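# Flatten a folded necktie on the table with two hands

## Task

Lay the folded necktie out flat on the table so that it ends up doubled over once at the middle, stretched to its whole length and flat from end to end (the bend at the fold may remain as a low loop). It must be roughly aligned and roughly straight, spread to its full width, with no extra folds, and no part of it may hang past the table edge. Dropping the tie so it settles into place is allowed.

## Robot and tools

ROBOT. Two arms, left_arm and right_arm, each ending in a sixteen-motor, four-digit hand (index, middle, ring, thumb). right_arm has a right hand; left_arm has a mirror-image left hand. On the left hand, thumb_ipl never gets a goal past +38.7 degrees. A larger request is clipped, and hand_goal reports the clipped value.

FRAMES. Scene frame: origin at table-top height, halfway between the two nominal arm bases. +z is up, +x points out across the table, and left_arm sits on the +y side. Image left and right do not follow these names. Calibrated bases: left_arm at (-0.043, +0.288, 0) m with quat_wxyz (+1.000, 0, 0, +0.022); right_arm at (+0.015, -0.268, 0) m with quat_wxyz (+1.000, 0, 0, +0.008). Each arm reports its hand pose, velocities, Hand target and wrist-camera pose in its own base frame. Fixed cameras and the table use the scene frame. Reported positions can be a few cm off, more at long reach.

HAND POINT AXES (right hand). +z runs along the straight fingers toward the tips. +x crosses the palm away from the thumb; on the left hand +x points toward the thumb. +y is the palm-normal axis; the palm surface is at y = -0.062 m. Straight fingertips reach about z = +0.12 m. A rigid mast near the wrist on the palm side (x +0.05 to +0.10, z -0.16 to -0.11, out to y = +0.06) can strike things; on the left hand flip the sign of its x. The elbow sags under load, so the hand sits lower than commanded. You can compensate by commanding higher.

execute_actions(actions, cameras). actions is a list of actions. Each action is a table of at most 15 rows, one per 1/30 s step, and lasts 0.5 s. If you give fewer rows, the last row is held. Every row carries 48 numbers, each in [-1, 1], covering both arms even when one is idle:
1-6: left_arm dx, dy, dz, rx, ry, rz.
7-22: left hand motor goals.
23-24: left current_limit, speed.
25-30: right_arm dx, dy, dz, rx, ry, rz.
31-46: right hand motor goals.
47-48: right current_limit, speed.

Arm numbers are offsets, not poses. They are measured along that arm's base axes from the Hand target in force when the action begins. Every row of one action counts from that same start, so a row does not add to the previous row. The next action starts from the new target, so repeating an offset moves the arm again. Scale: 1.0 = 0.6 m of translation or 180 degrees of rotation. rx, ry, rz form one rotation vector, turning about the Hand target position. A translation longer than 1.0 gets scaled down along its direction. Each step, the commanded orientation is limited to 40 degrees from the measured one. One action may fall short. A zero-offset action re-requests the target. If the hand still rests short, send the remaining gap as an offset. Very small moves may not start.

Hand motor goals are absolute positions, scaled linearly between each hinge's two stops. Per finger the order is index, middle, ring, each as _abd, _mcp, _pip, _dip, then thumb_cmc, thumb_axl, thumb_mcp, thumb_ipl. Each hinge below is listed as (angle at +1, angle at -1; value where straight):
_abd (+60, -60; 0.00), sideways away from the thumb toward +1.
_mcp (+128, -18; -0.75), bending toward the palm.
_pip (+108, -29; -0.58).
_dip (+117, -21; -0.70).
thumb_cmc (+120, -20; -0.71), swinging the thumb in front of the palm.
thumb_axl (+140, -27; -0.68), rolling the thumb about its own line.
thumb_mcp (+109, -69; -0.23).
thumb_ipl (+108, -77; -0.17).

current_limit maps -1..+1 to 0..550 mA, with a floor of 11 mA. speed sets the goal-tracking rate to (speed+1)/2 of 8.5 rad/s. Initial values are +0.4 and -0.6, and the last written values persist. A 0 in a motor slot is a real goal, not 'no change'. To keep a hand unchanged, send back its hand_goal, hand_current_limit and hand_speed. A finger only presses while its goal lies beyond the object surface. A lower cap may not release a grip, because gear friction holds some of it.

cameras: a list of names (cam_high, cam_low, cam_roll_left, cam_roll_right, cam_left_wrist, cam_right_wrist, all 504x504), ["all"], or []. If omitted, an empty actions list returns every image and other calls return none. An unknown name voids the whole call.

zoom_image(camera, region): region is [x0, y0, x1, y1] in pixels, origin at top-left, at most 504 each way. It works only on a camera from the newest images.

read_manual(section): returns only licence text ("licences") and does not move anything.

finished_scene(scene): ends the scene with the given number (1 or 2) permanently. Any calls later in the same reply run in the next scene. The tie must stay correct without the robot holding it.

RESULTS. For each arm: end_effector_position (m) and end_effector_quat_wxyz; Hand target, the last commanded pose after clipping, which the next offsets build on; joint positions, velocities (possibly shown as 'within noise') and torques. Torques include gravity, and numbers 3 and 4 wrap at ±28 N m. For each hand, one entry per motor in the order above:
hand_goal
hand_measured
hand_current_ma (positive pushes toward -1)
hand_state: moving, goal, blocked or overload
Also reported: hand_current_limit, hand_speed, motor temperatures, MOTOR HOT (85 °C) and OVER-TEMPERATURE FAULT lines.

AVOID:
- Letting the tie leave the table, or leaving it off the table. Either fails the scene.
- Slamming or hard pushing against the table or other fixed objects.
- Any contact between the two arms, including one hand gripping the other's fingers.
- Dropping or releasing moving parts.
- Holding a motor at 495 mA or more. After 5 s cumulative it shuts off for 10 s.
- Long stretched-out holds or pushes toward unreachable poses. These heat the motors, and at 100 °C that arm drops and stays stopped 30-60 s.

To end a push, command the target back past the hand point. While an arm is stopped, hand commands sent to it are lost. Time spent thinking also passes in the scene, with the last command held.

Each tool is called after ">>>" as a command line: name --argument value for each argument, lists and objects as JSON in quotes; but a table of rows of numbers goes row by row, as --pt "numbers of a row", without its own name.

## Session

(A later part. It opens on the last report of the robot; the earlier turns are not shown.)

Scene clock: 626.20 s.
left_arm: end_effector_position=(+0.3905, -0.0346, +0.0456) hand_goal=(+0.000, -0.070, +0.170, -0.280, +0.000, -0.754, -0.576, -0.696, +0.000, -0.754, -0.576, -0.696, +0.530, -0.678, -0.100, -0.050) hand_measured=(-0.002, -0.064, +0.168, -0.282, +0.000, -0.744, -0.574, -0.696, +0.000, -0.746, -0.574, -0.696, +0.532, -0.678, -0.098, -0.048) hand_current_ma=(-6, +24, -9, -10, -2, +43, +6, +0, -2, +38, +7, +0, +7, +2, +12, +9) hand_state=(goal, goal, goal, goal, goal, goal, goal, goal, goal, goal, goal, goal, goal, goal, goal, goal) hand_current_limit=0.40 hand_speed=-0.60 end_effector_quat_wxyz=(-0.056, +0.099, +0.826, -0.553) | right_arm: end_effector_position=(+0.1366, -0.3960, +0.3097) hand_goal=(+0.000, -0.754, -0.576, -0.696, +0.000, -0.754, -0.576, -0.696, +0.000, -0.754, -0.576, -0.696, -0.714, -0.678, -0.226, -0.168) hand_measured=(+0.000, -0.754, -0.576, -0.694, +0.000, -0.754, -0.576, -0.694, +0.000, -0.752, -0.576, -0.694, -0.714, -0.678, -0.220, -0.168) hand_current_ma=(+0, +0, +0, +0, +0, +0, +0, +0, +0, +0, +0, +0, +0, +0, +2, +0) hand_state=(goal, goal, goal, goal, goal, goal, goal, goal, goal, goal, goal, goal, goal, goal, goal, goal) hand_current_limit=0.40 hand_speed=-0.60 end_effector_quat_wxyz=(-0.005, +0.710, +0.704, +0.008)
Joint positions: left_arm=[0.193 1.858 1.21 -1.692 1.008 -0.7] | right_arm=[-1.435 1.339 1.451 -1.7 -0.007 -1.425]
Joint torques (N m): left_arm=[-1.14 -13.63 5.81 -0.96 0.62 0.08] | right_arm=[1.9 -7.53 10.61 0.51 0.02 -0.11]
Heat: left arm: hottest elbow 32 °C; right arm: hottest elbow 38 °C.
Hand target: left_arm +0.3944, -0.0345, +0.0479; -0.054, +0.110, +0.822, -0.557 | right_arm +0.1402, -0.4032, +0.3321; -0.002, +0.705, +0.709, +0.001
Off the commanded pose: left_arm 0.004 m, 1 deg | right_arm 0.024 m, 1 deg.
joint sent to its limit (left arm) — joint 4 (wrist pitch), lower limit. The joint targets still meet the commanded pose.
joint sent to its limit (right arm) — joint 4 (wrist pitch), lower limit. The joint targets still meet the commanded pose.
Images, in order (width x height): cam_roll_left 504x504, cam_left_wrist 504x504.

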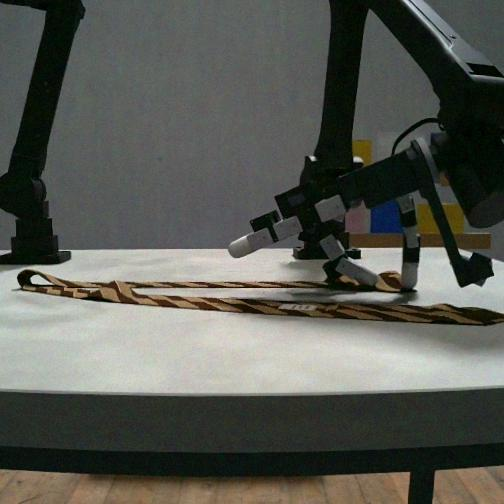

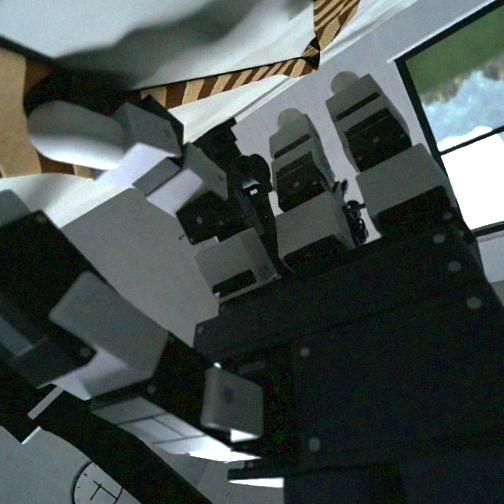

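>>> execute_actions --actions '[[[0,0,-0.01,0,0,0,0,0.05,0.1,-0.32,0,-0.754,-0.576,-0.696,0,-0.754,-0.576,-0.696,0.53,-0.678,0.05,0.05,0.4,-0.6,0,0,0,0,0,0,0,-0.754,-0.576,-0.696,0,-0.754,-0.576,-0.696,0,-0.754,-0.576,-0.696,-0.714,-0.678,-0.226,-0.168,0.4,-0.6]],[[0,0,-0.015,0,0,0,0,0.25,-0.06,-0.38,0,-0.754,-0.576,-0.696,0,-0.754,-0.576,-0.696,0.53,-0.678,0.1,0.1,0.4,-0.6,0,0,0,0,0,0,0,-0.754,-0.576,-0.696,0,-0.754,-0.576,-0.696,0,-0.754,-0.576,-0.696,-0.714,-0.678,-0.226,-0.168,0.4,-0.6]],[[0,0,0,0,0,0,0,0.45,-0.05,-0.35,0,-0.754,-0.576,-0.696,0,-0.754,-0.576,-0.696,0.53,-0.678,0.1,0.1,0.5,-0.6,0,0,0,0,0,0,0,-0.754,-0.576,-0.696,0,-0.754,-0.576,-0.696,0,-0.754,-0.576,-0.696,-0.714,-0.678,-0.226,-0.168,0.4,-0.6]],[[0.02,0.03,0.08,0,0,0,0,0.45,-0.05,-0.35,0,-0.754,-0.576,-0.696,0,-0.754,-0.576,-0.696,0.53,-0.678,0.1,0.1,0.5,-0.6,0,0,0,0,0,0,0,-0.754,-0.576,-0.696,0,-0.754,-0.576,-0.696,0,-0.754,-0.576,-0.696,-0.714,-0.678,-0.226,-0.168,0.4,-0.6]]]' --cameras '["cam_high","cam_roll_left"]'

>>> zoom_image --camera "cam_roll_left" --region '[250, 180, 504, 330]'

>>> zoom_image --camera "cam_high" --region '[110, 100, 270, 260]'

Scene clock: 629.07 s.
left_arm: end_effector_position=(+0.3931, -0.0248, +0.0731) hand_goal=(+0.000, +0.450, -0.050, -0.350, +0.000, -0.754, -0.576, -0.696, +0.000, -0.754, -0.576, -0.696, +0.530, -0.678, +0.100, +0.100) hand_measured=(+0.000, +0.138, -0.066, -0.352, +0.000, -0.744, -0.574, -0.696, +0.000, -0.744, -0.574, -0.696, +0.536, -0.678, -0.010, +0.062) hand_current_ma=(-3, -413, -64, -5, -2, +43, +6, +0, -2, +39, +7, +0, +27, +2, -413, -226) hand_state=(goal, blocked, goal, goal, goal, goal, goal, goal, goal, goal, goal, goal, goal, goal, blocked, blocked) hand_current_limit=0.50 hand_speed=-0.60 end_effector_quat_wxyz=(-0.042, +0.097, +0.838, -0.535) | right_arm: end_effector_position=(+0.1366, -0.3960, +0.3097) hand_goal=(+0.000, -0.754, -0.576, -0.696, +0.000, -0.754, -0.576, -0.696, +0.000, -0.754, -0.576, -0.696, -0.714, -0.678, -0.226, -0.168) hand_measured=(+0.000, -0.754, -0.576, -0.694, +0.000, -0.754, -0.576, -0.694, +0.000, -0.752, -0.576, -0.694, -0.714, -0.678, -0.220, -0.168) hand_current_ma=(+0, +0, +0, +0, +0, +0, +0, +0, +0, +0, +0, +0, +0, +0, +2, +0) hand_state=(goal, goal, goal, goal, goal, goal, goal, goal, goal, goal, goal, goal, goal, goal, goal, goal) hand_current_limit=0.40 hand_speed=-0.60 end_effector_quat_wxyz=(-0.005, +0.710, +0.704, +0.008)
Joint positions: left_arm=[0.205 1.787 1.221 -1.697 0.989 -0.752] | right_arm=[-1.435 1.339 1.451 -1.7 -0.007 -1.425]
Joint torques (N m): left_arm=[-0.21 -12.98 8.23 -0.75 0.65 -0.13] | right_arm=[1.73 -7.71 10.55 0.65 -0.02 -0.19]
Heat: left arm: hottest elbow 32 °C; right arm: hottest elbow 38 °C.
Hand target: left_arm +0.4063, -0.0165, +0.0809; -0.055, +0.110, +0.822, -0.557 | right_arm +0.1402, -0.4032, +0.3321; -0.002, +0.705, +0.709, +0.001
Off the commanded pose: left_arm 0.018 m, 4 deg | right_arm 0.024 m, 1 deg.
joint read past its limit (left arm) — joint 4 (wrist pitch), lower limit.
joint sent to its limit (left arm) — joint 4 (wrist pitch), lower limit. The joint targets are off in orientation, not in position.
joint sent to its limit (right arm) — joint 4 (wrist pitch), lower limit. The joint targets still meet the commanded pose.
Images, in order (width x height): cam_high 504x504, cam_roll_left 504x504.

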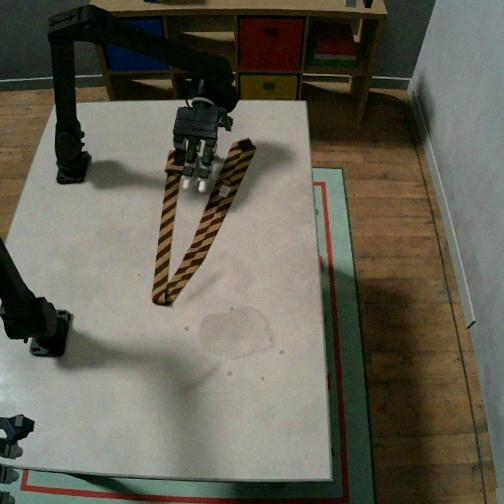

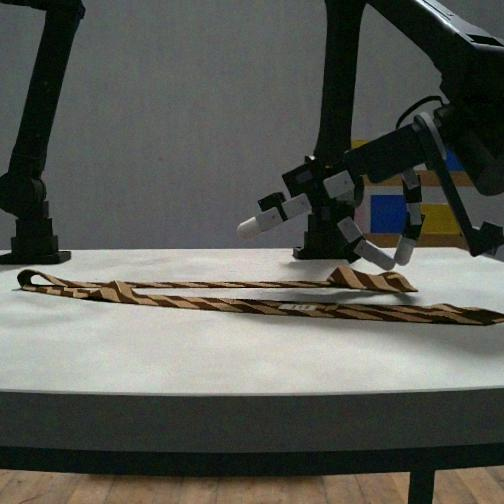

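Scaled by 1.984 from the camera's 504x504 image, which has a finer 720x720 frame.

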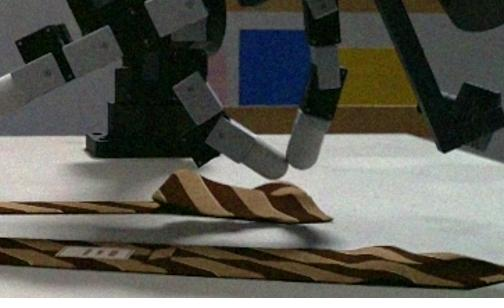

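Scaled by 3.150 from the camera's 504x504 image, which has a finer 720x720 frame.

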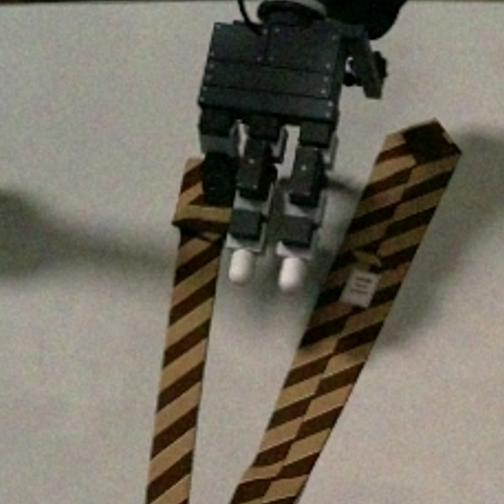

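>>> execute_actions --actions '[[[-0.04,-0.068,-0.02,0,0,0,0,-0.137,0.226,-0.261,0,-0.754,-0.576,-0.696,0,-0.754,-0.576,-0.696,0.53,-0.678,-0.2,-0.1,0.4,-0.6,0,0,0,0,0,0,0,-0.754,-0.576,-0.696,0,-0.754,-0.576,-0.696,0,-0.754,-0.576,-0.696,-0.714,-0.678,-0.226,-0.168,0.4,-0.6]],[[0,0,-0.045,0,0,0,0,-0.137,0.226,-0.261,0,-0.754,-0.576,-0.696,0,-0.754,-0.576,-0.696,0.53,-0.678,-0.2,-0.1,0.4,-0.6,0,0,0,0,0,0,0,-0.754,-0.576,-0.696,0,-0.754,-0.576,-0.696,0,-0.754,-0.576,-0.696,-0.714,-0.678,-0.226,-0.168,0.4,-0.6]]]' --cameras '["cam_roll_left","cam_left_wrist"]'

>>> zoom_image --camera "cam_left_wrist" --region '[0, 0, 200, 200]'

>>> zoom_image --camera "cam_roll_left" --region '[250, 180, 504, 330]'

Scene clock: 630.90 s.
left_arm: end_effector_position=(+0.3791, -0.0573, +0.0427) hand_goal=(+0.000, -0.138, +0.226, -0.262, +0.000, -0.754, -0.576, -0.696, +0.000, -0.754, -0.576, -0.696, +0.530, -0.678, -0.200, -0.100) hand_measured=(+0.000, -0.130, +0.234, -0.258, +0.000, -0.742, -0.574, -0.696, +0.000, -0.744, -0.574, -0.696, +0.532, -0.678, -0.204, -0.102) hand_current_ma=(+1, +36, +32, +19, -2, +49, +6, +0, -2, +44, +7, +0, +6, +2, -21, -5) hand_state=(goal, goal, goal, goal, goal, goal, goal, goal, goal, goal, goal, goal, goal, goal, goal, goal) hand_current_limit=0.40 hand_speed=-0.60 end_effector_quat_wxyz=(-0.062, +0.101, +0.821, -0.558) | right_arm: end_effector_position=(+0.1366, -0.3960, +0.3097) hand_goal=(+0.000, -0.754, -0.576, -0.696, +0.000, -0.754, -0.576, -0.696, +0.000, -0.754, -0.576, -0.696, -0.714, -0.678, -0.226, -0.168) hand_measured=(+0.000, -0.754, -0.576, -0.694, +0.000, -0.754, -0.576, -0.694, +0.000, -0.752, -0.576, -0.694, -0.714, -0.678, -0.220, -0.168) hand_current_ma=(+0, +0, +0, +0, +0, +0, +0, +0, +0, +0, +0, +0, +0, +0, +2, +0) hand_state=(goal, goal, goal, goal, goal, goal, goal, goal, goal, goal, goal, goal, goal, goal, goal, goal) hand_current_limit=0.40 hand_speed=-0.60 end_effector_quat_wxyz=(-0.005, +0.710, +0.704, +0.008)
Joint positions: left_arm=[0.149 1.836 1.163 -1.649 1.04 -0.734] | right_arm=[-1.435 1.339 1.451 -1.7 -0.007 -1.425]
Joint torques (N m): left_arm=[-1.14 -13.16 5.37 -0.58 0.6 0.07] | right_arm=[1.96 -7.24 10.69 0.4 0.04 -0.16]
Heat: left arm: hottest elbow 32 °C; right arm: hottest elbow 38 °C.
Hand target: left_arm +0.3823, -0.0573, +0.0419; -0.054, +0.110, +0.822, -0.557 | right_arm +0.1402, -0.4032, +0.3321; -0.002, +0.705, +0.709, +0.001
Off the commanded pose: left_arm 0.003 m, 1 deg | right_arm 0.024 m, 1 deg.
joint sent to its limit (right arm) — joint 4 (wrist pitch), lower limit. The joint targets still meet the commanded pose.
Images, in order (width x height): cam_roll_left 504x504, cam_left_wrist 504x504.

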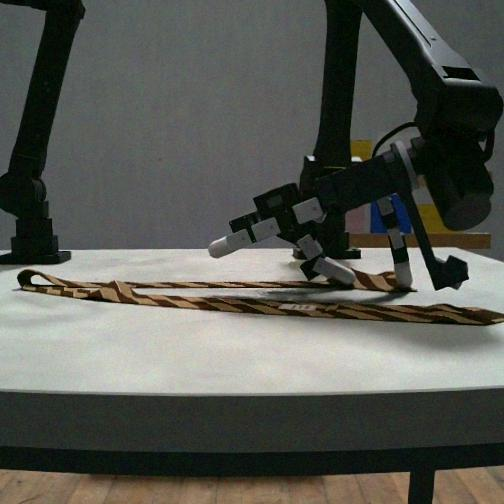

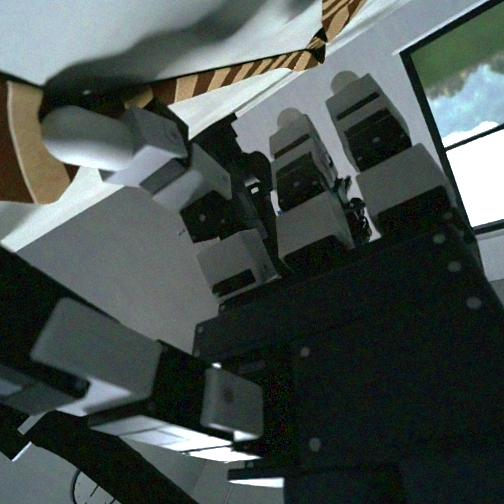

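Scaled by 2.520 from the camera's 504x504 image, which has a finer 720x720 frame.

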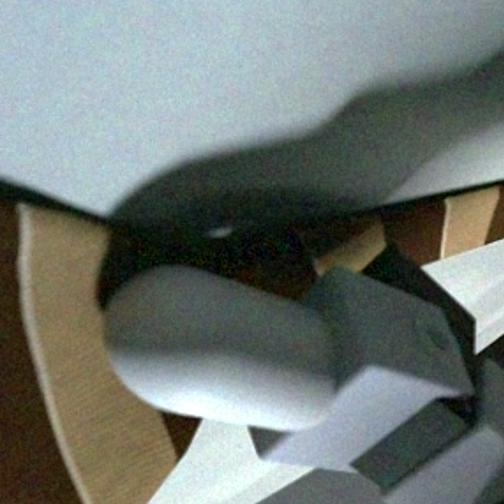

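Scaled by 1.984 from the camera's 504x504 image, which has a finer 720x720 frame.

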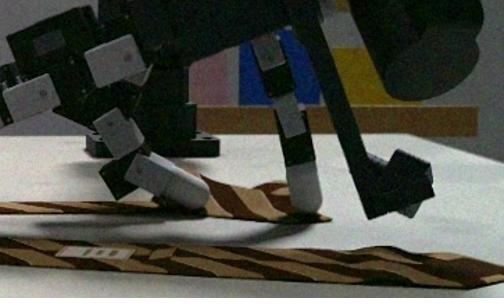

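>>> execute_actions --actions '[[[0,0,-0.01,0,0,0,0,0,0.12,-0.3,0,-0.754,-0.576,-0.696,0,-0.754,-0.576,-0.696,0.53,-0.678,0.05,0.05,0.4,-0.6,0,0,0,0,0,0,0,-0.754,-0.576,-0.696,0,-0.754,-0.576,-0.696,0,-0.754,-0.576,-0.696,-0.714,-0.678,-0.226,-0.168,0.4,-0.6]],[[0,0,-0.018,0,0,0,0,0.25,-0.06,-0.38,0,-0.754,-0.576,-0.696,0,-0.754,-0.576,-0.696,0.53,-0.678,0.1,0.1,0.4,-0.6,0,0,0,0,0,0,0,-0.754,-0.576,-0.696,0,-0.754,-0.576,-0.696,0,-0.754,-0.576,-0.696,-0.714,-0.678,-0.226,-0.168,0.4,-0.6]],[[0,0,0,0,0,0,0,0.45,-0.05,-0.35,0,-0.754,-0.576,-0.696,0,-0.754,-0.576,-0.696,0.53,-0.678,0.1,0.1,0.5,-0.6,0,0,0,0,0,0,0,-0.754,-0.576,-0.696,0,-0.754,-0.576,-0.696,0,-0.754,-0.576,-0.696,-0.714,-0.678,-0.226,-0.168,0.4,-0.6]],[[0.02,0.03,0.08,0,0,0,0,0.45,-0.05,-0.35,0,-0.754,-0.576,-0.696,0,-0.754,-0.576,-0.696,0.53,-0.678,0.1,0.1,0.5,-0.6,0,0,0,0,0,0,0,-0.754,-0.576,-0.696,0,-0.754,-0.576,-0.696,0,-0.754,-0.576,-0.696,-0.714,-0.678,-0.226,-0.168,0.4,-0.6]]]' --cameras '["cam_high","cam_roll_left"]'

>>> zoom_image --camera "cam_roll_left" --region '[250, 180, 504, 330]'

>>> zoom_image --camera "cam_high" --region '[110, 100, 270, 260]'

Scene clock: 633.67 s.
left_arm: end_effector_position=(+0.3808, -0.0473, +0.0603) hand_goal=(+0.000, +0.450, -0.050, -0.350, +0.000, -0.754, -0.576, -0.696, +0.000, -0.754, -0.576, -0.696, +0.530, -0.678, +0.100, +0.100) hand_measured=(+0.008, +0.252, -0.078, -0.356, +0.000, -0.742, -0.574, -0.696, +0.000, -0.744, -0.574, -0.696, +0.516, -0.682, -0.174, +0.070) hand_current_ma=(+29, -413, -115, -23, -2, +52, +7, +0, -2, +46, +7, +0, -60, -14, -413, -172) hand_state=(goal, blocked, blocked, goal, goal, goal, goal, goal, goal, goal, goal, goal, goal, goal, blocked, blocked) hand_current_limit=0.50 hand_speed=-0.60 end_effector_quat_wxyz=(-0.058, +0.101, +0.828, -0.548) | right_arm: end_effector_position=(+0.1366, -0.3960, +0.3097) hand_goal=(+0.000, -0.754, -0.576, -0.696, +0.000, -0.754, -0.576, -0.696, +0.000, -0.754, -0.576, -0.696, -0.714, -0.678, -0.226, -0.168) hand_measured=(+0.000, -0.754, -0.576, -0.694, +0.000, -0.754, -0.576, -0.694, +0.000, -0.752, -0.576, -0.694, -0.714, -0.678, -0.220, -0.168) hand_current_ma=(+0, +0, +0, +0, +0, +0, +0, +0, +0, +0, +0, +0, +0, +0, +2, +0) hand_state=(goal, goal, goal, goal, goal, goal, goal, goal, goal, goal, goal, goal, goal, goal, goal, goal) hand_current_limit=0.40 hand_speed=-0.60 end_effector_quat_wxyz=(-0.005, +0.710, +0.704, +0.008)
Joint positions: left_arm=[0.165 1.801 1.181 -1.681 1.017 -0.744] | right_arm=[-1.435 1.339 1.451 -1.7 -0.007 -1.425]
Joint torques (N m): left_arm=[-0.09 -13.92 8.21 -1.33 0.6 -0.06] | right_arm=[1.67 -7.12 10.7 0.47 0.06 -0.17]
Heat: left arm: hottest elbow 31 °C; right arm: hottest elbow 38 °C.
Hand target: left_arm +0.3944, -0.0392, +0.0731; -0.054, +0.110, +0.822, -0.557 | right_arm +0.1402, -0.4032, +0.3321; -0.002, +0.705, +0.709, +0.001
Off the commanded pose: left_arm 0.020 m, 2 deg | right_arm 0.024 m, 1 deg.
joint sent to its limit (left arm) — joint 4 (wrist pitch), lower limit. The joint targets still meet the commanded pose.
joint sent to its limit (right arm) — joint 4 (wrist pitch), lower limit. The joint targets still meet the commanded pose.
Images, in order (width x height): cam_high 504x504, cam_roll_left 504x504.

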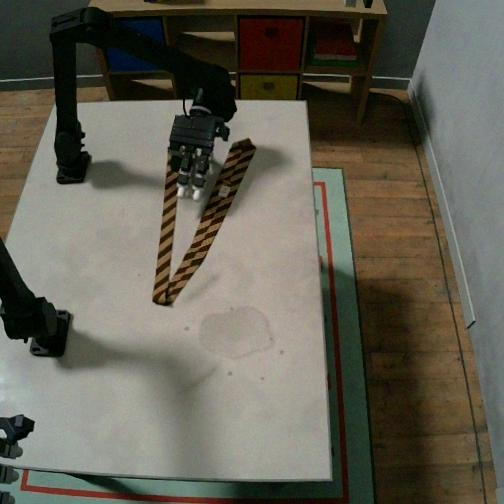

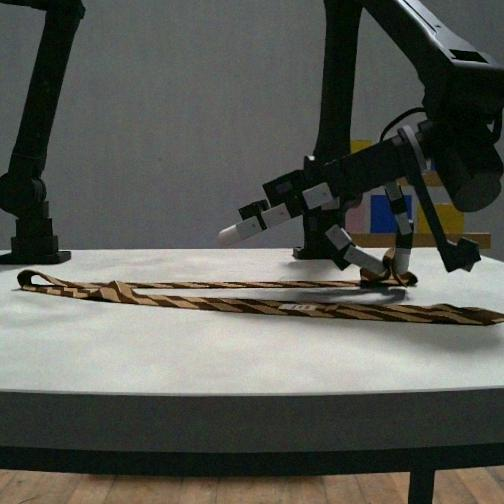

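Scaled by 1.984 from the camera's 504x504 image, which has a finer 720x720 frame.

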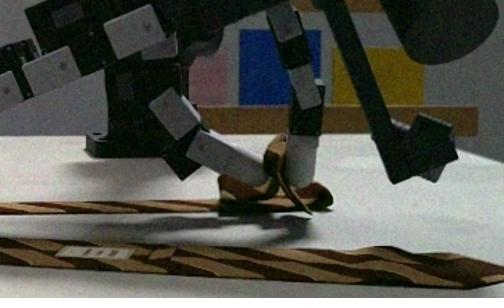

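Scaled by 3.150 from the camera's 504x504 image, which has a finer 720x720 frame.

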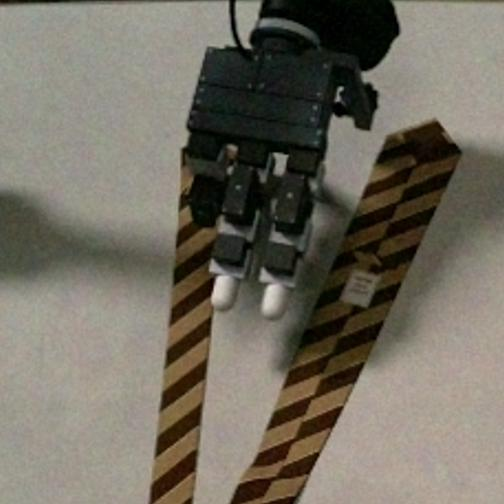

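>>> execute_actions --actions '[[[0.0,0.0,0.15,0,0,0,0,0.45,-0.05,-0.35,0,-0.754,-0.576,-0.696,0,-0.754,-0.576,-0.696,0.53,-0.678,0.1,0.1,0.5,-0.6,0,0,0,0,0,0,0,-0.754,-0.576,-0.696,0,-0.754,-0.576,-0.696,0,-0.754,-0.576,-0.696,-0.714,-0.678,-0.226,-0.168,0.4,-0.6]],[[0.0,0.0,0.12,0,0,0,0,0.45,-0.05,-0.35,0,-0.754,-0.576,-0.696,0,-0.754,-0.576,-0.696,0.53,-0.678,0.1,0.1,0.5,-0.6,0,0,0,0,0,0,0,-0.754,-0.576,-0.696,0,-0.754,-0.576,-0.696,0,-0.754,-0.576,-0.696,-0.714,-0.678,-0.226,-0.168,0.4,-0.6]]]' --cameras '["cam_high","cam_roll_left"]'

>>> zoom_image --camera "cam_roll_left" --region '[290, 150, 450, 310]'

Scene clock: 635.40 s.
left_arm: end_effector_position=(+0.3875, -0.0420, +0.2240) hand_goal=(+0.000, +0.450, -0.050, -0.350, +0.000, -0.754, -0.576, -0.696, +0.000, -0.754, -0.576, -0.696, +0.530, -0.678, +0.100, +0.100) hand_measured=(+0.010, +0.252, -0.078, -0.356, +0.000, -0.740, -0.574, -0.696, +0.000, -0.742, -0.574, -0.696, +0.512, -0.682, -0.170, +0.070) hand_current_ma=(+36, -413, -123, -26, -2, +58, +7, +0, -2, +51, +7, +0, -79, -17, -413, -172) hand_state=(goal, blocked, blocked, goal, goal, goal, goal, goal, goal, goal, goal, goal, goal, goal, blocked, blocked) hand_current_limit=0.50 hand_speed=-0.60 end_effector_quat_wxyz=(+0.034, +0.053, +0.863, -0.501) | right_arm: end_effector_position=(+0.1366, -0.3960, +0.3097) hand_goal=(+0.000, -0.754, -0.576, -0.696, +0.000, -0.754, -0.576, -0.696, +0.000, -0.754, -0.576, -0.696, -0.714, -0.678, -0.226, -0.168) hand_measured=(+0.000, -0.754, -0.576, -0.694, +0.000, -0.754, -0.576, -0.694, +0.000, -0.752, -0.576, -0.694, -0.714, -0.678, -0.220, -0.168) hand_current_ma=(+0, +0, +0, +0, +0, +0, +0, +0, +0, +0, +0, +0, +0, +0, +2, +0) hand_state=(goal, goal, goal, goal, goal, goal, goal, goal, goal, goal, goal, goal, goal, goal, goal, goal) hand_current_limit=0.40 hand_speed=-0.60 end_effector_quat_wxyz=(-0.005, +0.710, +0.704, +0.008)
Joint positions: left_arm=[0.165 1.455 1.304 -1.689 1.031 -1.13] | right_arm=[-1.435 1.339 1.451 -1.7 -0.007 -1.425]
Joint torques (N m): left_arm=[-0.85 -10.23 10.14 -0.44 0.85 -0.11] | right_arm=[0.97 -7.24 10.85 0.35 0.02 -0.13]
Heat: left arm: hottest elbow 31 °C; right arm: hottest elbow 38 °C.
Hand target: left_arm +0.3944, -0.0392, +0.2351; -0.054, +0.110, +0.822, -0.557 | right_arm +0.1402, -0.4032, +0.3321; -0.002, +0.705, +0.709, +0.001
Off the commanded pose: left_arm 0.013 m, 14 deg | right_arm 0.024 m, 1 deg.
joint sent to its limit (left arm) — joint 4 (wrist pitch), lower limit. The joint targets are off in orientation, not in position.
joint sent to its limit (right arm) — joint 4 (wrist pitch), lower limit. The joint targets still meet the commanded pose.
Images, in order (width x height): cam_high 504x504, cam_roll_left 504x504.

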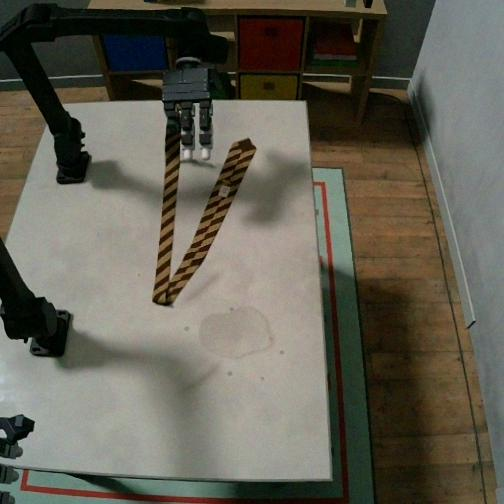

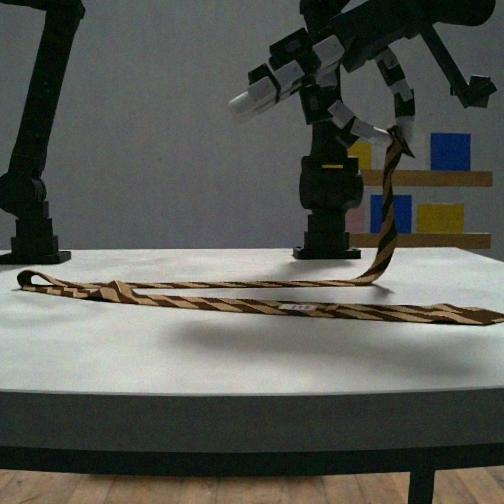

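Scaled by 3.150 from the camera's 504x504 image, which has a finer 720x720 frame.

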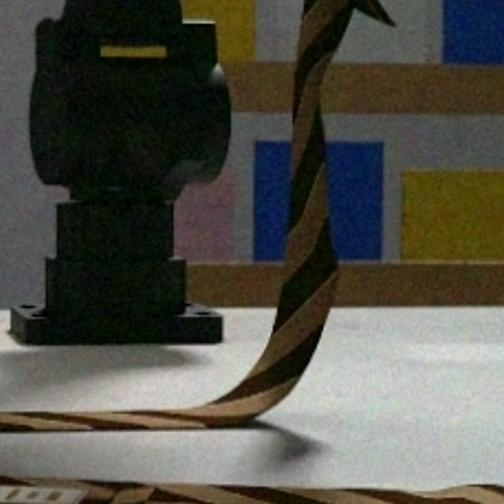

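>>> execute_actions --actions '[[[0.175,0.083,-0.075,0,0,0,0,0.45,-0.05,-0.35,0,-0.754,-0.576,-0.696,0,-0.754,-0.576,-0.696,0.53,-0.678,0.1,0.1,0.5,-0.6,0,0,0,0,0,0,0,-0.754,-0.576,-0.696,0,-0.754,-0.576,-0.696,0,-0.754,-0.576,-0.696,-0.714,-0.678,-0.226,-0.168,0.4,-0.6]],[[0.142,0.072,-0.108,0,0,0,0,0.45,-0.05,-0.35,0,-0.754,-0.576,-0.696,0,-0.754,-0.576,-0.696,0.53,-0.678,0.1,0.1,0.5,-0.6,0,0,0,0,0,0,0,-0.754,-0.576,-0.696,0,-0.754,-0.576,-0.696,0,-0.754,-0.576,-0.696,-0.714,-0.678,-0.226,-0.168,0.4,-0.6]]]' --cameras '["cam_high","cam_roll_left"]'

>>> zoom_image --camera "cam_high" --region '[130, 110, 330, 310]'

Scene clock: 637.83 s.
left_arm: end_effector_position=(+0.5745, +0.0494, +0.1057) hand_goal=(+0.000, +0.450, -0.050, -0.350, +0.000, -0.754, -0.576, -0.696, +0.000, -0.754, -0.576, -0.696, +0.530, -0.678, +0.100, +0.100) hand_measured=(+0.014, +0.252, -0.080, -0.358, -0.002, -0.744, -0.574, -0.696, -0.002, -0.744, -0.574, -0.696, +0.500, -0.682, -0.164, +0.070) hand_current_ma=(+49, -413, -131, -31, -5, +46, +6, +0, -5, +42, +7, +0, -136, -22, -412, -172) hand_state=(goal, blocked, blocked, goal, goal, goal, goal, goal, goal, goal, goal, goal, blocked, goal, blocked, blocked) hand_current_limit=0.50 hand_speed=-0.60 end_effector_quat_wxyz=(+0.038, +0.040, +0.867, -0.494) | right_arm: end_effector_position=(+0.1366, -0.3960, +0.3097) hand_goal=(+0.000, -0.754, -0.576, -0.696, +0.000, -0.754, -0.576, -0.696, +0.000, -0.754, -0.576, -0.696, -0.714, -0.678, -0.226, -0.168) hand_measured=(+0.000, -0.754, -0.576, -0.694, +0.000, -0.754, -0.576, -0.694, +0.000, -0.752, -0.576, -0.694, -0.714, -0.678, -0.220, -0.168) hand_current_ma=(+0, +0, +0, +0, +0, +0, +0, +0, +0, +0, +0, +0, +0, +0, +2, +0) hand_state=(goal, goal, goal, goal, goal, goal, goal, goal, goal, goal, goal, goal, goal, goal, goal, goal) hand_current_limit=0.40 hand_speed=-0.60 end_effector_quat_wxyz=(-0.005, +0.710, +0.704, +0.008)
Joint positions: left_arm=[0.26 2.061 1.811 -1.688 0.995 -1.017] | right_arm=[-1.435 1.339 1.451 -1.7 -0.007 -1.425]
Joint torques (N m): left_arm=[-1.08 -20.07 9.68 -0.59 0.84 0.06] | right_arm=[2.73 -6.71 10.77 0.36 0.06 -0.13]
Heat: left arm: hottest elbow 32 °C; right arm: hottest elbow 38 °C.
Hand target: left_arm +0.5847, +0.0536, +0.1252; -0.054, +0.110, +0.822, -0.557 | right_arm +0.1402, -0.4032, +0.3321; -0.002, +0.705, +0.709, +0.001
Off the commanded pose: left_arm 0.022 m, 16 deg | right_arm 0.024 m, 1 deg.
joint sent to its limit (left arm) — joint 4 (wrist pitch), lower limit. The joint targets are off in orientation, not in position.
joint sent to its limit (right arm) — joint 4 (wrist pitch), lower limit. The joint targets still meet the commanded pose.
Images, in order (width x height): cam_high 504x504, cam_roll_left 504x504.

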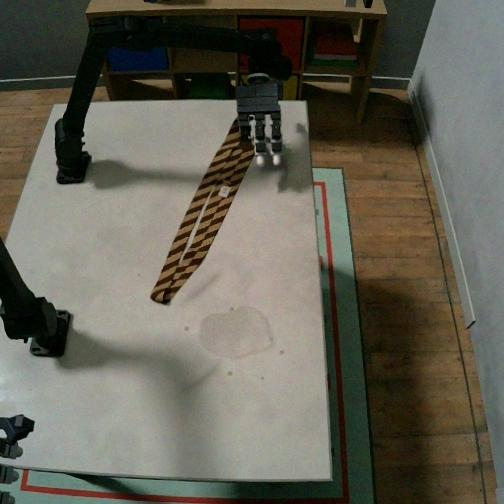

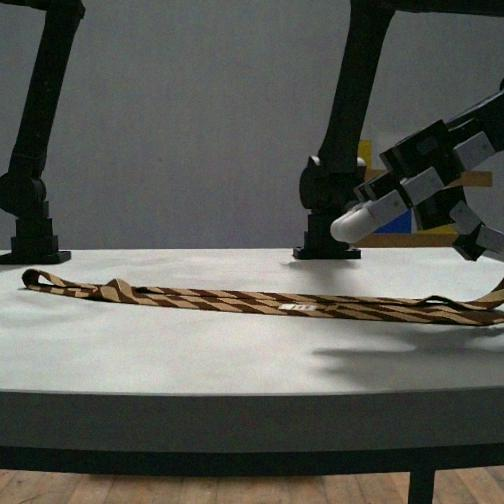

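Scaled by 2.520 from the camera's 504x504 image, which has a finer 720x720 frame.

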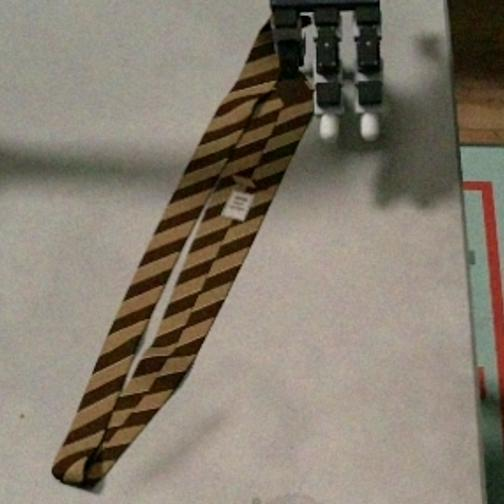

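>>> execute_actions --actions '[[[0.0,0.0,-0.05,0,0,0,0,0.45,-0.05,-0.35,0,-0.754,-0.576,-0.696,0,-0.754,-0.576,-0.696,0.53,-0.678,0.1,0.1,0.5,-0.6,0,0,0,0,0,0,0,-0.754,-0.576,-0.696,0,-0.754,-0.576,-0.696,0,-0.754,-0.576,-0.696,-0.714,-0.678,-0.226,-0.168,0.4,-0.6]],[[-0.013,-0.067,-0.06,0,0,0,0,0.45,-0.05,-0.35,0,-0.754,-0.576,-0.696,0,-0.754,-0.576,-0.696,0.53,-0.678,0.1,0.1,0.5,-0.6,0,0,0,0,0,0,0,-0.754,-0.576,-0.696,0,-0.754,-0.576,-0.696,0,-0.754,-0.576,-0.696,-0.714,-0.678,-0.226,-0.168,0.4,-0.6]]]' --cameras '["cam_high","cam_roll_left"]'

>>> zoom_image --camera "cam_high" --region '[130, 110, 330, 310]'

>>> zoom_image --camera "cam_roll_left" --region '[300, 220, 504, 340]'

Scene clock: 639.77 s.
left_arm: end_effector_position=(+0.5743, +0.0139, +0.0537) hand_goal=(+0.000, +0.450, -0.050, -0.350, +0.000, -0.754, -0.576, -0.696, +0.000, -0.754, -0.576, -0.696, +0.530, -0.678, +0.100, +0.100) hand_measured=(+0.014, +0.252, -0.082, -0.358, -0.002, -0.742, -0.574, -0.696, -0.002, -0.744, -0.574, -0.696, +0.500, -0.682, -0.162, +0.070) hand_current_ma=(+49, -413, -142, -35, -5, +48, +6, +0, -5, +43, +7, +0, -136, -22, -413, -172) hand_state=(goal, blocked, blocked, goal, goal, goal, goal, goal, goal, goal, goal, goal, blocked, goal, blocked, blocked) hand_current_limit=0.50 hand_speed=-0.60 end_effector_quat_wxyz=(+0.006, +0.069, +0.854, -0.515) | right_arm: end_effector_position=(+0.1366, -0.3960, +0.3097) hand_goal=(+0.000, -0.754, -0.576, -0.696, +0.000, -0.754, -0.576, -0.696, +0.000, -0.754, -0.576, -0.696, -0.714, -0.678, -0.226, -0.168) hand_measured=(+0.000, -0.754, -0.576, -0.694, +0.000, -0.754, -0.576, -0.694, +0.000, -0.752, -0.576, -0.694, -0.714, -0.678, -0.220, -0.168) hand_current_ma=(+0, +0, +0, +0, +0, +0, +0, +0, +0, +0, +0, +0, +0, +0, +2, +0) hand_state=(goal, goal, goal, goal, goal, goal, goal, goal, goal, goal, goal, goal, goal, goal, goal, goal) hand_current_limit=0.40 hand_speed=-0.60 end_effector_quat_wxyz=(-0.005, +0.710, +0.704, +0.008)
Joint positions: left_arm=[0.207 2.148 1.792 -1.688 1.015 -0.936] | right_arm=[-1.435 1.339 1.451 -1.7 -0.007 -1.425]
Joint torques (N m): left_arm=[-1.26 -20.19 7.43 -0.72 0.78 0.07] | right_arm=[2.14 -6.95 10.59 0.42 -0.01 -0.16]
Heat: left arm: hottest elbow 32 °C; right arm: hottest elbow 38 °C.
Hand target: left_arm +0.5769, +0.0136, +0.0593; -0.054, +0.110, +0.822, -0.557 | right_arm +0.1402, -0.4032, +0.3321; -0.002, +0.705, +0.709, +0.001
Off the commanded pose: left_arm 0.006 m, 10 deg | right_arm 0.024 m, 1 deg.
joint sent to its limit (left arm) — joint 4 (wrist pitch), lower limit. The joint targets are off in orientation, not in position.
joint sent to its limit (right arm) — joint 4 (wrist pitch), lower limit. The joint targets still meet the commanded pose.
Images, in order (width x height): cam_high 504x504, cam_roll_left 504x504.

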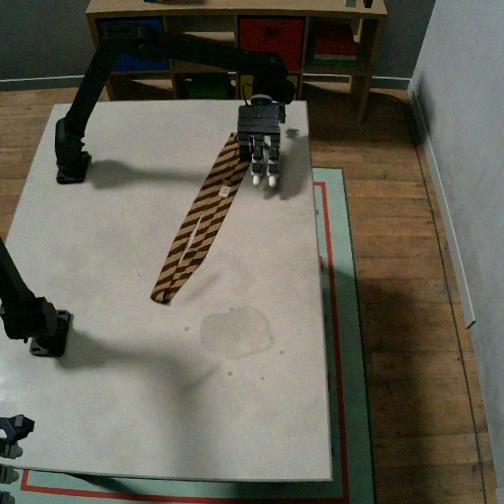

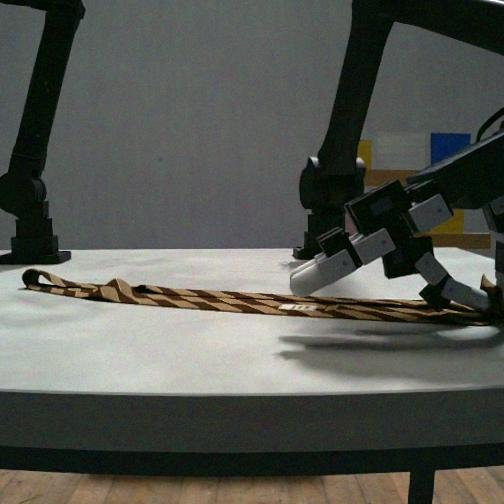

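Scaled by 2.520 from the camera's 504x504 image, which has a finer 720x720 frame.

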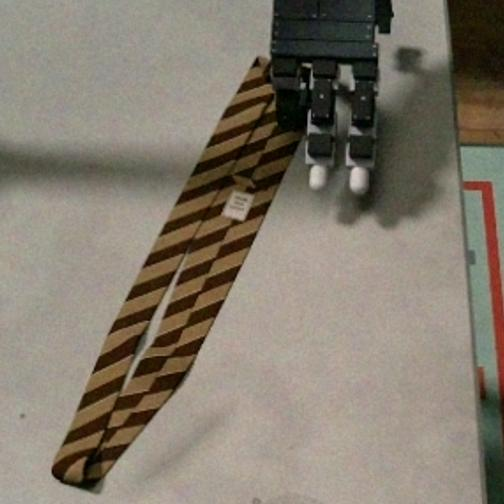

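Scaled by 2.471 from the camera's 504x504 image, which has a finer 720x720 frame.

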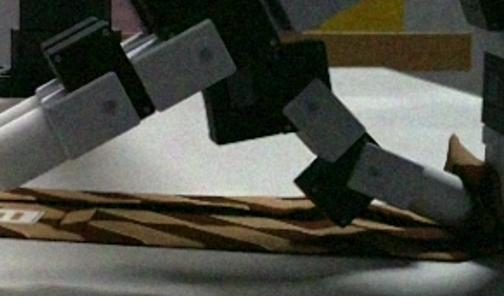

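>>> execute_actions --actions '[[[-0.033,0.117,0.1,0,0,0,0,0.45,-0.05,-0.35,0,-0.754,-0.576,-0.696,0,-0.754,-0.576,-0.696,0.53,-0.678,0.1,0.1,0.5,-0.6,0,0,0,0,0,0,0,-0.754,-0.576,-0.696,0,-0.754,-0.576,-0.696,0,-0.754,-0.576,-0.696,-0.714,-0.678,-0.226,-0.168,0.4,-0.6]],[[-0.045,0.185,-0.008,0,0,0,0,0.45,-0.05,-0.35,0,-0.754,-0.576,-0.696,0,-0.754,-0.576,-0.696,0.53,-0.678,0.1,0.1,0.5,-0.6,0,0,0,0,0,0,0,-0.754,-0.576,-0.696,0,-0.754,-0.576,-0.696,0,-0.754,-0.576,-0.696,-0.714,-0.678,-0.226,-0.168,0.4,-0.6]]]' --cameras '["cam_high","cam_roll_left"]'

>>> zoom_image --camera "cam_high" --region '[130, 110, 330, 310]'

Scene clock: 643.33 s.
left_arm: end_effector_position=(+0.5216, +0.1933, +0.1042) hand_goal=(+0.000, +0.450, -0.050, -0.350, +0.000, -0.754, -0.576, -0.696, +0.000, -0.754, -0.576, -0.696, +0.530, -0.678, +0.100, +0.100) hand_measured=(+0.016, +0.252, -0.084, -0.360, +0.000, -0.744, -0.574, -0.696, +0.000, -0.746, -0.574, -0.696, +0.500, -0.684, -0.158, +0.070) hand_current_ma=(+55, -413, -148, -38, -1, +39, +6, +0, -1, +35, +6, +0, -135, -27, -413, -172) hand_state=(goal, blocked, blocked, goal, goal, goal, goal, goal, goal, goal, goal, goal, blocked, goal, blocked, blocked) hand_current_limit=0.50 hand_speed=-0.60 end_effector_quat_wxyz=(+0.088, +0.022, +0.898, -0.430) | right_arm: end_effector_position=(+0.1366, -0.3960, +0.3097) hand_goal=(+0.000, -0.754, -0.576, -0.696, +0.000, -0.754, -0.576, -0.696, +0.000, -0.754, -0.576, -0.696, -0.714, -0.678, -0.226, -0.168) hand_measured=(+0.000, -0.754, -0.576, -0.694, +0.000, -0.754, -0.576, -0.694, +0.000, -0.752, -0.576, -0.694, -0.714, -0.678, -0.220, -0.168) hand_current_ma=(+0, +0, +0, +0, +0, +0, +0, +0, +0, +0, +0, +0, +0, +0, +2, +0) hand_state=(goal, goal, goal, goal, goal, goal, goal, goal, goal, goal, goal, goal, goal, goal, goal, goal) hand_current_limit=0.40 hand_speed=-0.60 end_effector_quat_wxyz=(-0.005, +0.710, +0.704, +0.008)
Joint positions: left_arm=[0.496 1.991 1.727 -1.689 0.847 -0.851] | right_arm=[-1.435 1.339 1.451 -1.7 -0.007 -1.425]
Joint torques (N m): left_arm=[-1.61 -18.26 9.1 -0.61 0.73 0.08] | right_arm=[2.32 -6.83 10.69 0.58 0.05 -0.17]
Heat: left arm: hottest elbow 32 °C; right arm: hottest elbow 38 °C.
Hand target: left_arm +0.5301, +0.1948, +0.1145; -0.054, +0.110, +0.822, -0.557 | right_arm +0.1402, -0.4032, +0.3321; -0.002, +0.705, +0.709, +0.001
Off the commanded pose: left_arm 0.013 m, 26 deg | right_arm 0.024 m, 1 deg.
joint sent to its limit (left arm) — joint 4 (wrist pitch), lower limit. The joint targets are off in orientation, not in position.
joint sent to its limit (right arm) — joint 4 (wrist pitch), lower limit. The joint targets still meet the commanded pose.
Images, in order (width x height): cam_high 504x504, cam_roll_left 504x504.

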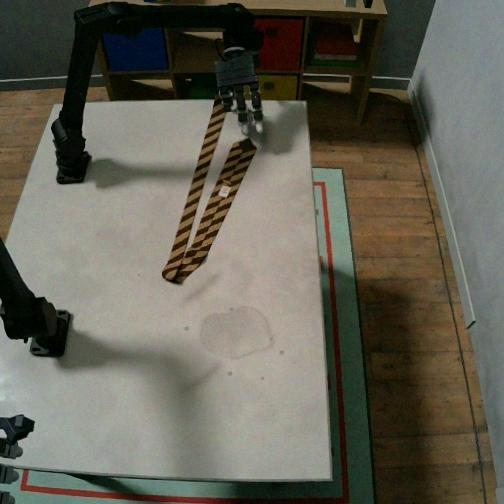

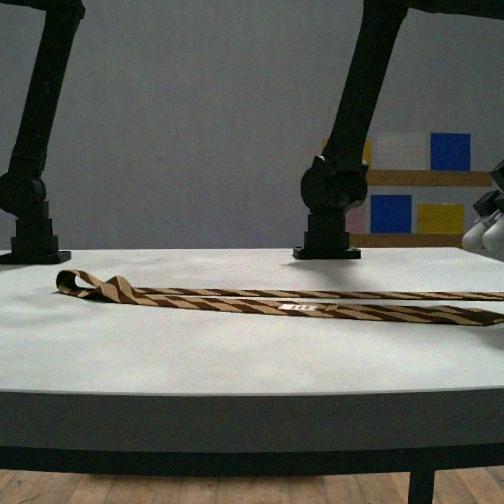

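Scaled by 2.520 from the camera's 504x504 image, which has a finer 720x720 frame.

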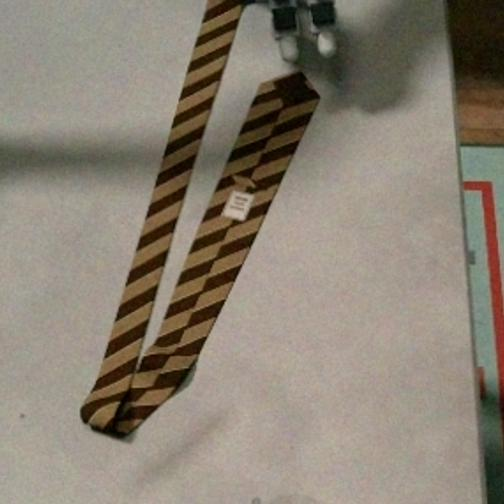

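>>> execute_actions --actions '[[[0.0,0.0,-0.042,0,0,0,0,0.45,-0.05,-0.35,0,-0.754,-0.576,-0.696,0,-0.754,-0.576,-0.696,0.53,-0.678,0.1,0.1,0.5,-0.6,0,0,0,0,0,0,0,-0.754,-0.576,-0.696,0,-0.754,-0.576,-0.696,0,-0.754,-0.576,-0.696,-0.714,-0.678,-0.226,-0.168,0.4,-0.6]],[[0.005,-0.06,-0.05,0,0,0,0,0.45,-0.05,-0.35,0,-0.754,-0.576,-0.696,0,-0.754,-0.576,-0.696,0.53,-0.678,0.1,0.1,0.5,-0.6,0,0,0,0,0,0,0,-0.754,-0.576,-0.696,0,-0.754,-0.576,-0.696,0,-0.754,-0.576,-0.696,-0.714,-0.678,-0.226,-0.168,0.4,-0.6]]]' --cameras '["cam_high","cam_roll_left"]'

>>> zoom_image --camera "cam_high" --region '[150, 90, 310, 250]'

Scene clock: 645.37 s.
left_arm: end_effector_position=(+0.5308, +0.1579, +0.0543) hand_goal=(+0.000, +0.450, -0.050, -0.350, +0.000, -0.754, -0.576, -0.696, +0.000, -0.754, -0.576, -0.696, +0.530, -0.678, +0.100, +0.100) hand_measured=(+0.016, +0.252, -0.084, -0.360, +0.000, -0.744, -0.574, -0.696, +0.000, -0.746, -0.574, -0.696, +0.500, -0.684, -0.158, +0.070) hand_current_ma=(+55, -413, -148, -38, -1, +40, +6, +0, -1, +36, +6, +0, -135, -27, -412, -172) hand_state=(goal, blocked, blocked, goal, goal, goal, goal, goal, goal, goal, goal, goal, blocked, goal, blocked, blocked) hand_current_limit=0.50 hand_speed=-0.60 end_effector_quat_wxyz=(+0.054, +0.050, +0.886, -0.457) | right_arm: end_effector_position=(+0.1366, -0.3960, +0.3097) hand_goal=(+0.000, -0.754, -0.576, -0.696, +0.000, -0.754, -0.576, -0.696, +0.000, -0.754, -0.576, -0.696, -0.714, -0.678, -0.226, -0.168) hand_measured=(+0.000, -0.754, -0.576, -0.694, +0.000, -0.754, -0.576, -0.694, +0.000, -0.752, -0.576, -0.694, -0.714, -0.678, -0.220, -0.168) hand_current_ma=(+0, +0, +0, +0, +0, +0, +0, +0, +0, +0, +0, +0, +0, +0, +2, +0) hand_state=(goal, goal, goal, goal, goal, goal, goal, goal, goal, goal, goal, goal, goal, goal, goal, goal) hand_current_limit=0.40 hand_speed=-0.60 end_effector_quat_wxyz=(-0.005, +0.710, +0.704, +0.008)
Joint positions: left_arm=[0.439 2.081 1.716 -1.689 0.863 -0.793] | right_arm=[-1.435 1.339 1.451 -1.7 -0.007 -1.425]
Joint torques (N m): left_arm=[-0.79 -18.96 7.23 -0.77 0.71 0.1] | right_arm=[1.61 -7.18 10.47 0.42 0.01 -0.15]
Heat: left arm: hottest elbow 32 °C; right arm: hottest elbow 38 °C.
Hand target: left_arm +0.5332, +0.1587, +0.0593; -0.054, +0.110, +0.822, -0.557 | right_arm +0.1402, -0.4032, +0.3321; -0.002, +0.705, +0.709, +0.001
Off the commanded pose: left_arm 0.006 m, 20 deg | right_arm 0.024 m, 1 deg.
joint sent to its limit (left arm) — joint 4 (wrist pitch), lower limit. The joint targets are off in orientation, not in position.
joint sent to its limit (right arm) — joint 4 (wrist pitch), lower limit. The joint targets still meet the commanded pose.
Images, in order (width x height): cam_high 504x504, cam_roll_left 504x504.

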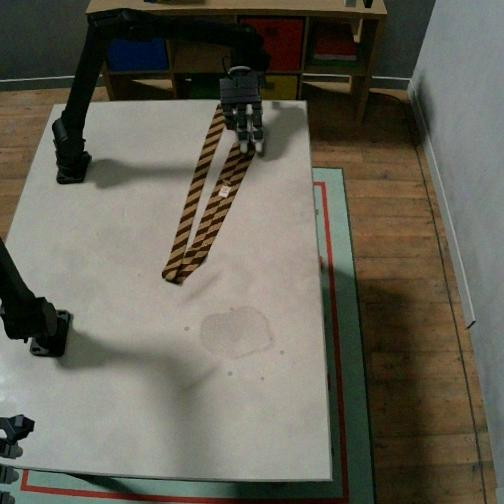

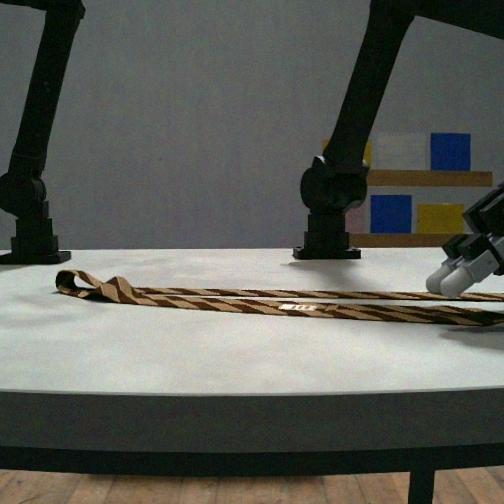

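Scaled by 3.150 from the camera's 504x504 image, which has a finer 720x720 frame.

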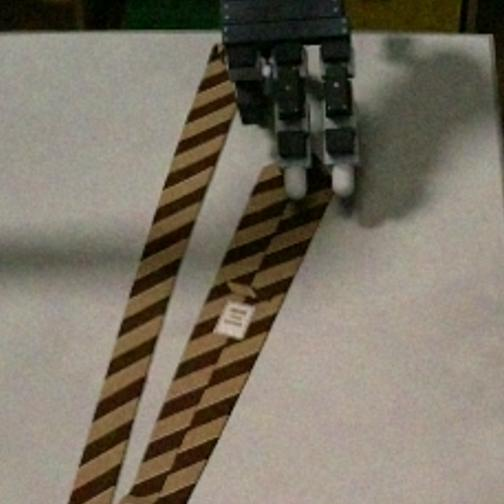

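>>> execute_actions --actions '[[[0.0,0.03,0.05,0,0,0,0,0.45,-0.05,-0.35,0,-0.754,-0.576,-0.696,0,-0.754,-0.576,-0.696,0.53,-0.678,0.1,0.1,0.5,-0.6,0,0,0,0,0,0,0,-0.754,-0.576,-0.696,0,-0.754,-0.576,-0.696,0,-0.754,-0.576,-0.696,-0.714,-0.678,-0.226,-0.168,0.4,-0.6]],[[0.0,0.025,0.02,0,0,0,0,0.45,-0.05,-0.35,0,-0.754,-0.576,-0.696,0,-0.754,-0.576,-0.696,0.53,-0.678,0.1,0.1,0.5,-0.6,0,0,0,0,0,0,0,-0.754,-0.576,-0.696,0,-0.754,-0.576,-0.696,0,-0.754,-0.576,-0.696,-0.714,-0.678,-0.226,-0.168,0.4,-0.6]],[[0.0,-0.005,-0.04,0,0,0,0,0.45,-0.05,-0.35,0,-0.754,-0.576,-0.696,0,-0.754,-0.576,-0.696,0.53,-0.678,0.1,0.1,0.5,-0.6,0,0,0,0,0,0,0,-0.754,-0.576,-0.696,0,-0.754,-0.576,-0.696,0,-0.754,-0.576,-0.696,-0.714,-0.678,-0.226,-0.168,0.4,-0.6]],[[0.0,-0.02,-0.04,0,0,0,0,0.45,-0.05,-0.35,0,-0.754,-0.576,-0.696,0,-0.754,-0.576,-0.696,0.53,-0.678,0.1,0.1,0.5,-0.6,0,0,0,0,0,0,0,-0.754,-0.576,-0.696,0,-0.754,-0.576,-0.696,0,-0.754,-0.576,-0.696,-0.714,-0.678,-0.226,-0.168,0.4,-0.6]]]' --cameras '["cam_high","cam_roll_left"]'

>>> zoom_image --camera "cam_high" --region '[150, 90, 310, 250]'

Scene clock: 649.47 s.
left_arm: end_effector_position=(+0.5225, +0.1783, +0.0450) hand_goal=(+0.000, +0.450, -0.050, -0.350, +0.000, -0.754, -0.576, -0.696, +0.000, -0.754, -0.576, -0.696, +0.530, -0.678, +0.100, +0.100) hand_measured=(+0.018, +0.254, -0.084, -0.362, +0.000, -0.744, -0.574, -0.696, +0.000, -0.746, -0.574, -0.696, +0.500, -0.684, -0.158, +0.070) hand_current_ma=(+67, -413, -149, -48, -1, +41, +6, +0, -1, +37, +6, +0, -135, -27, -413, -172) hand_state=(goal, blocked, blocked, goal, goal, goal, goal, goal, goal, goal, goal, goal, blocked, goal, blocked, blocked) hand_current_limit=0.50 hand_speed=-0.60 end_effector_quat_wxyz=(+0.053, +0.038, +0.888, -0.455) | right_arm: end_effector_position=(+0.1366, -0.3960, +0.3097) hand_goal=(+0.000, -0.754, -0.576, -0.696, +0.000, -0.754, -0.576, -0.696, +0.000, -0.754, -0.576, -0.696, -0.714, -0.678, -0.226, -0.168) hand_measured=(+0.000, -0.754, -0.576, -0.694, +0.000, -0.754, -0.576, -0.694, +0.000, -0.752, -0.576, -0.694, -0.714, -0.678, -0.220, -0.168) hand_current_ma=(+0, +0, +0, +0, +0, +0, +0, +0, +0, +0, +0, +0, +0, +0, +2, +0) hand_state=(goal, goal, goal, goal, goal, goal, goal, goal, goal, goal, goal, goal, goal, goal, goal, goal) hand_current_limit=0.40 hand_speed=-0.60 end_effector_quat_wxyz=(-0.005, +0.710, +0.704, +0.008)
Joint positions: left_arm=[0.475 2.097 1.716 -1.691 0.849 -0.78] | right_arm=[-1.435 1.339 1.451 -1.7 -0.007 -1.425]
Joint torques (N m): left_arm=[-1.9 -18.61 8.53 -0.69 0.56 0.11] | right_arm=[2.37 -6.83 10.61 0.5 0.09 -0.14]
Heat: left arm: hottest elbow 31 °C; right arm: hottest elbow 38 °C.
Hand target: left_arm +0.5331, +0.1768, +0.0534; -0.054, +0.110, +0.822, -0.557 | right_arm +0.1402, -0.4032, +0.3321; -0.002, +0.705, +0.709, +0.001
Off the commanded pose: left_arm 0.014 m, 20 deg | right_arm 0.024 m, 1 deg.
joint sent to its limit (left arm) — joint 4 (wrist pitch), lower limit. The joint targets are off in orientation, not in position.
joint sent to its limit (right arm) — joint 4 (wrist pitch), lower limit. The joint targets still meet the commanded pose.
Images, in order (width x height): cam_high 504x504, cam_roll_left 504x504.

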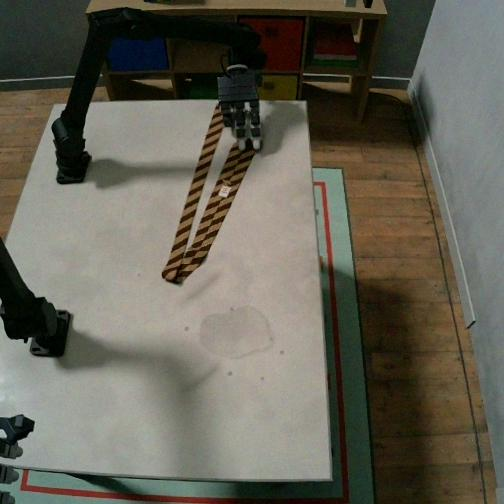

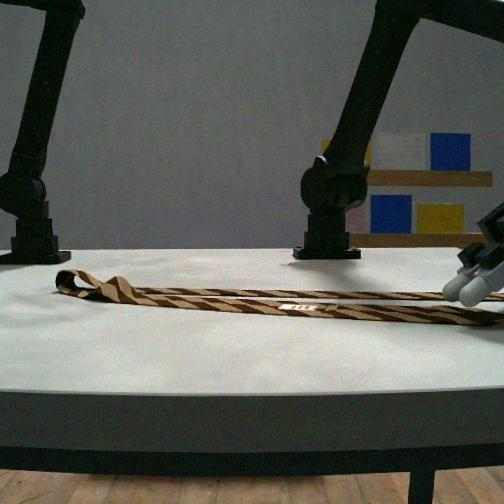

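Scaled by 3.150 from the camera's 504x504 image, which has a finer 720x720 frame.

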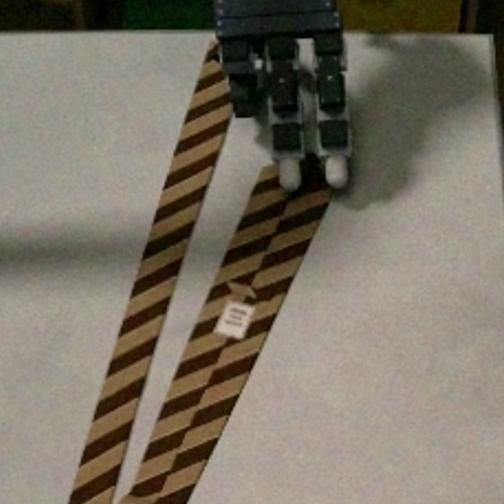

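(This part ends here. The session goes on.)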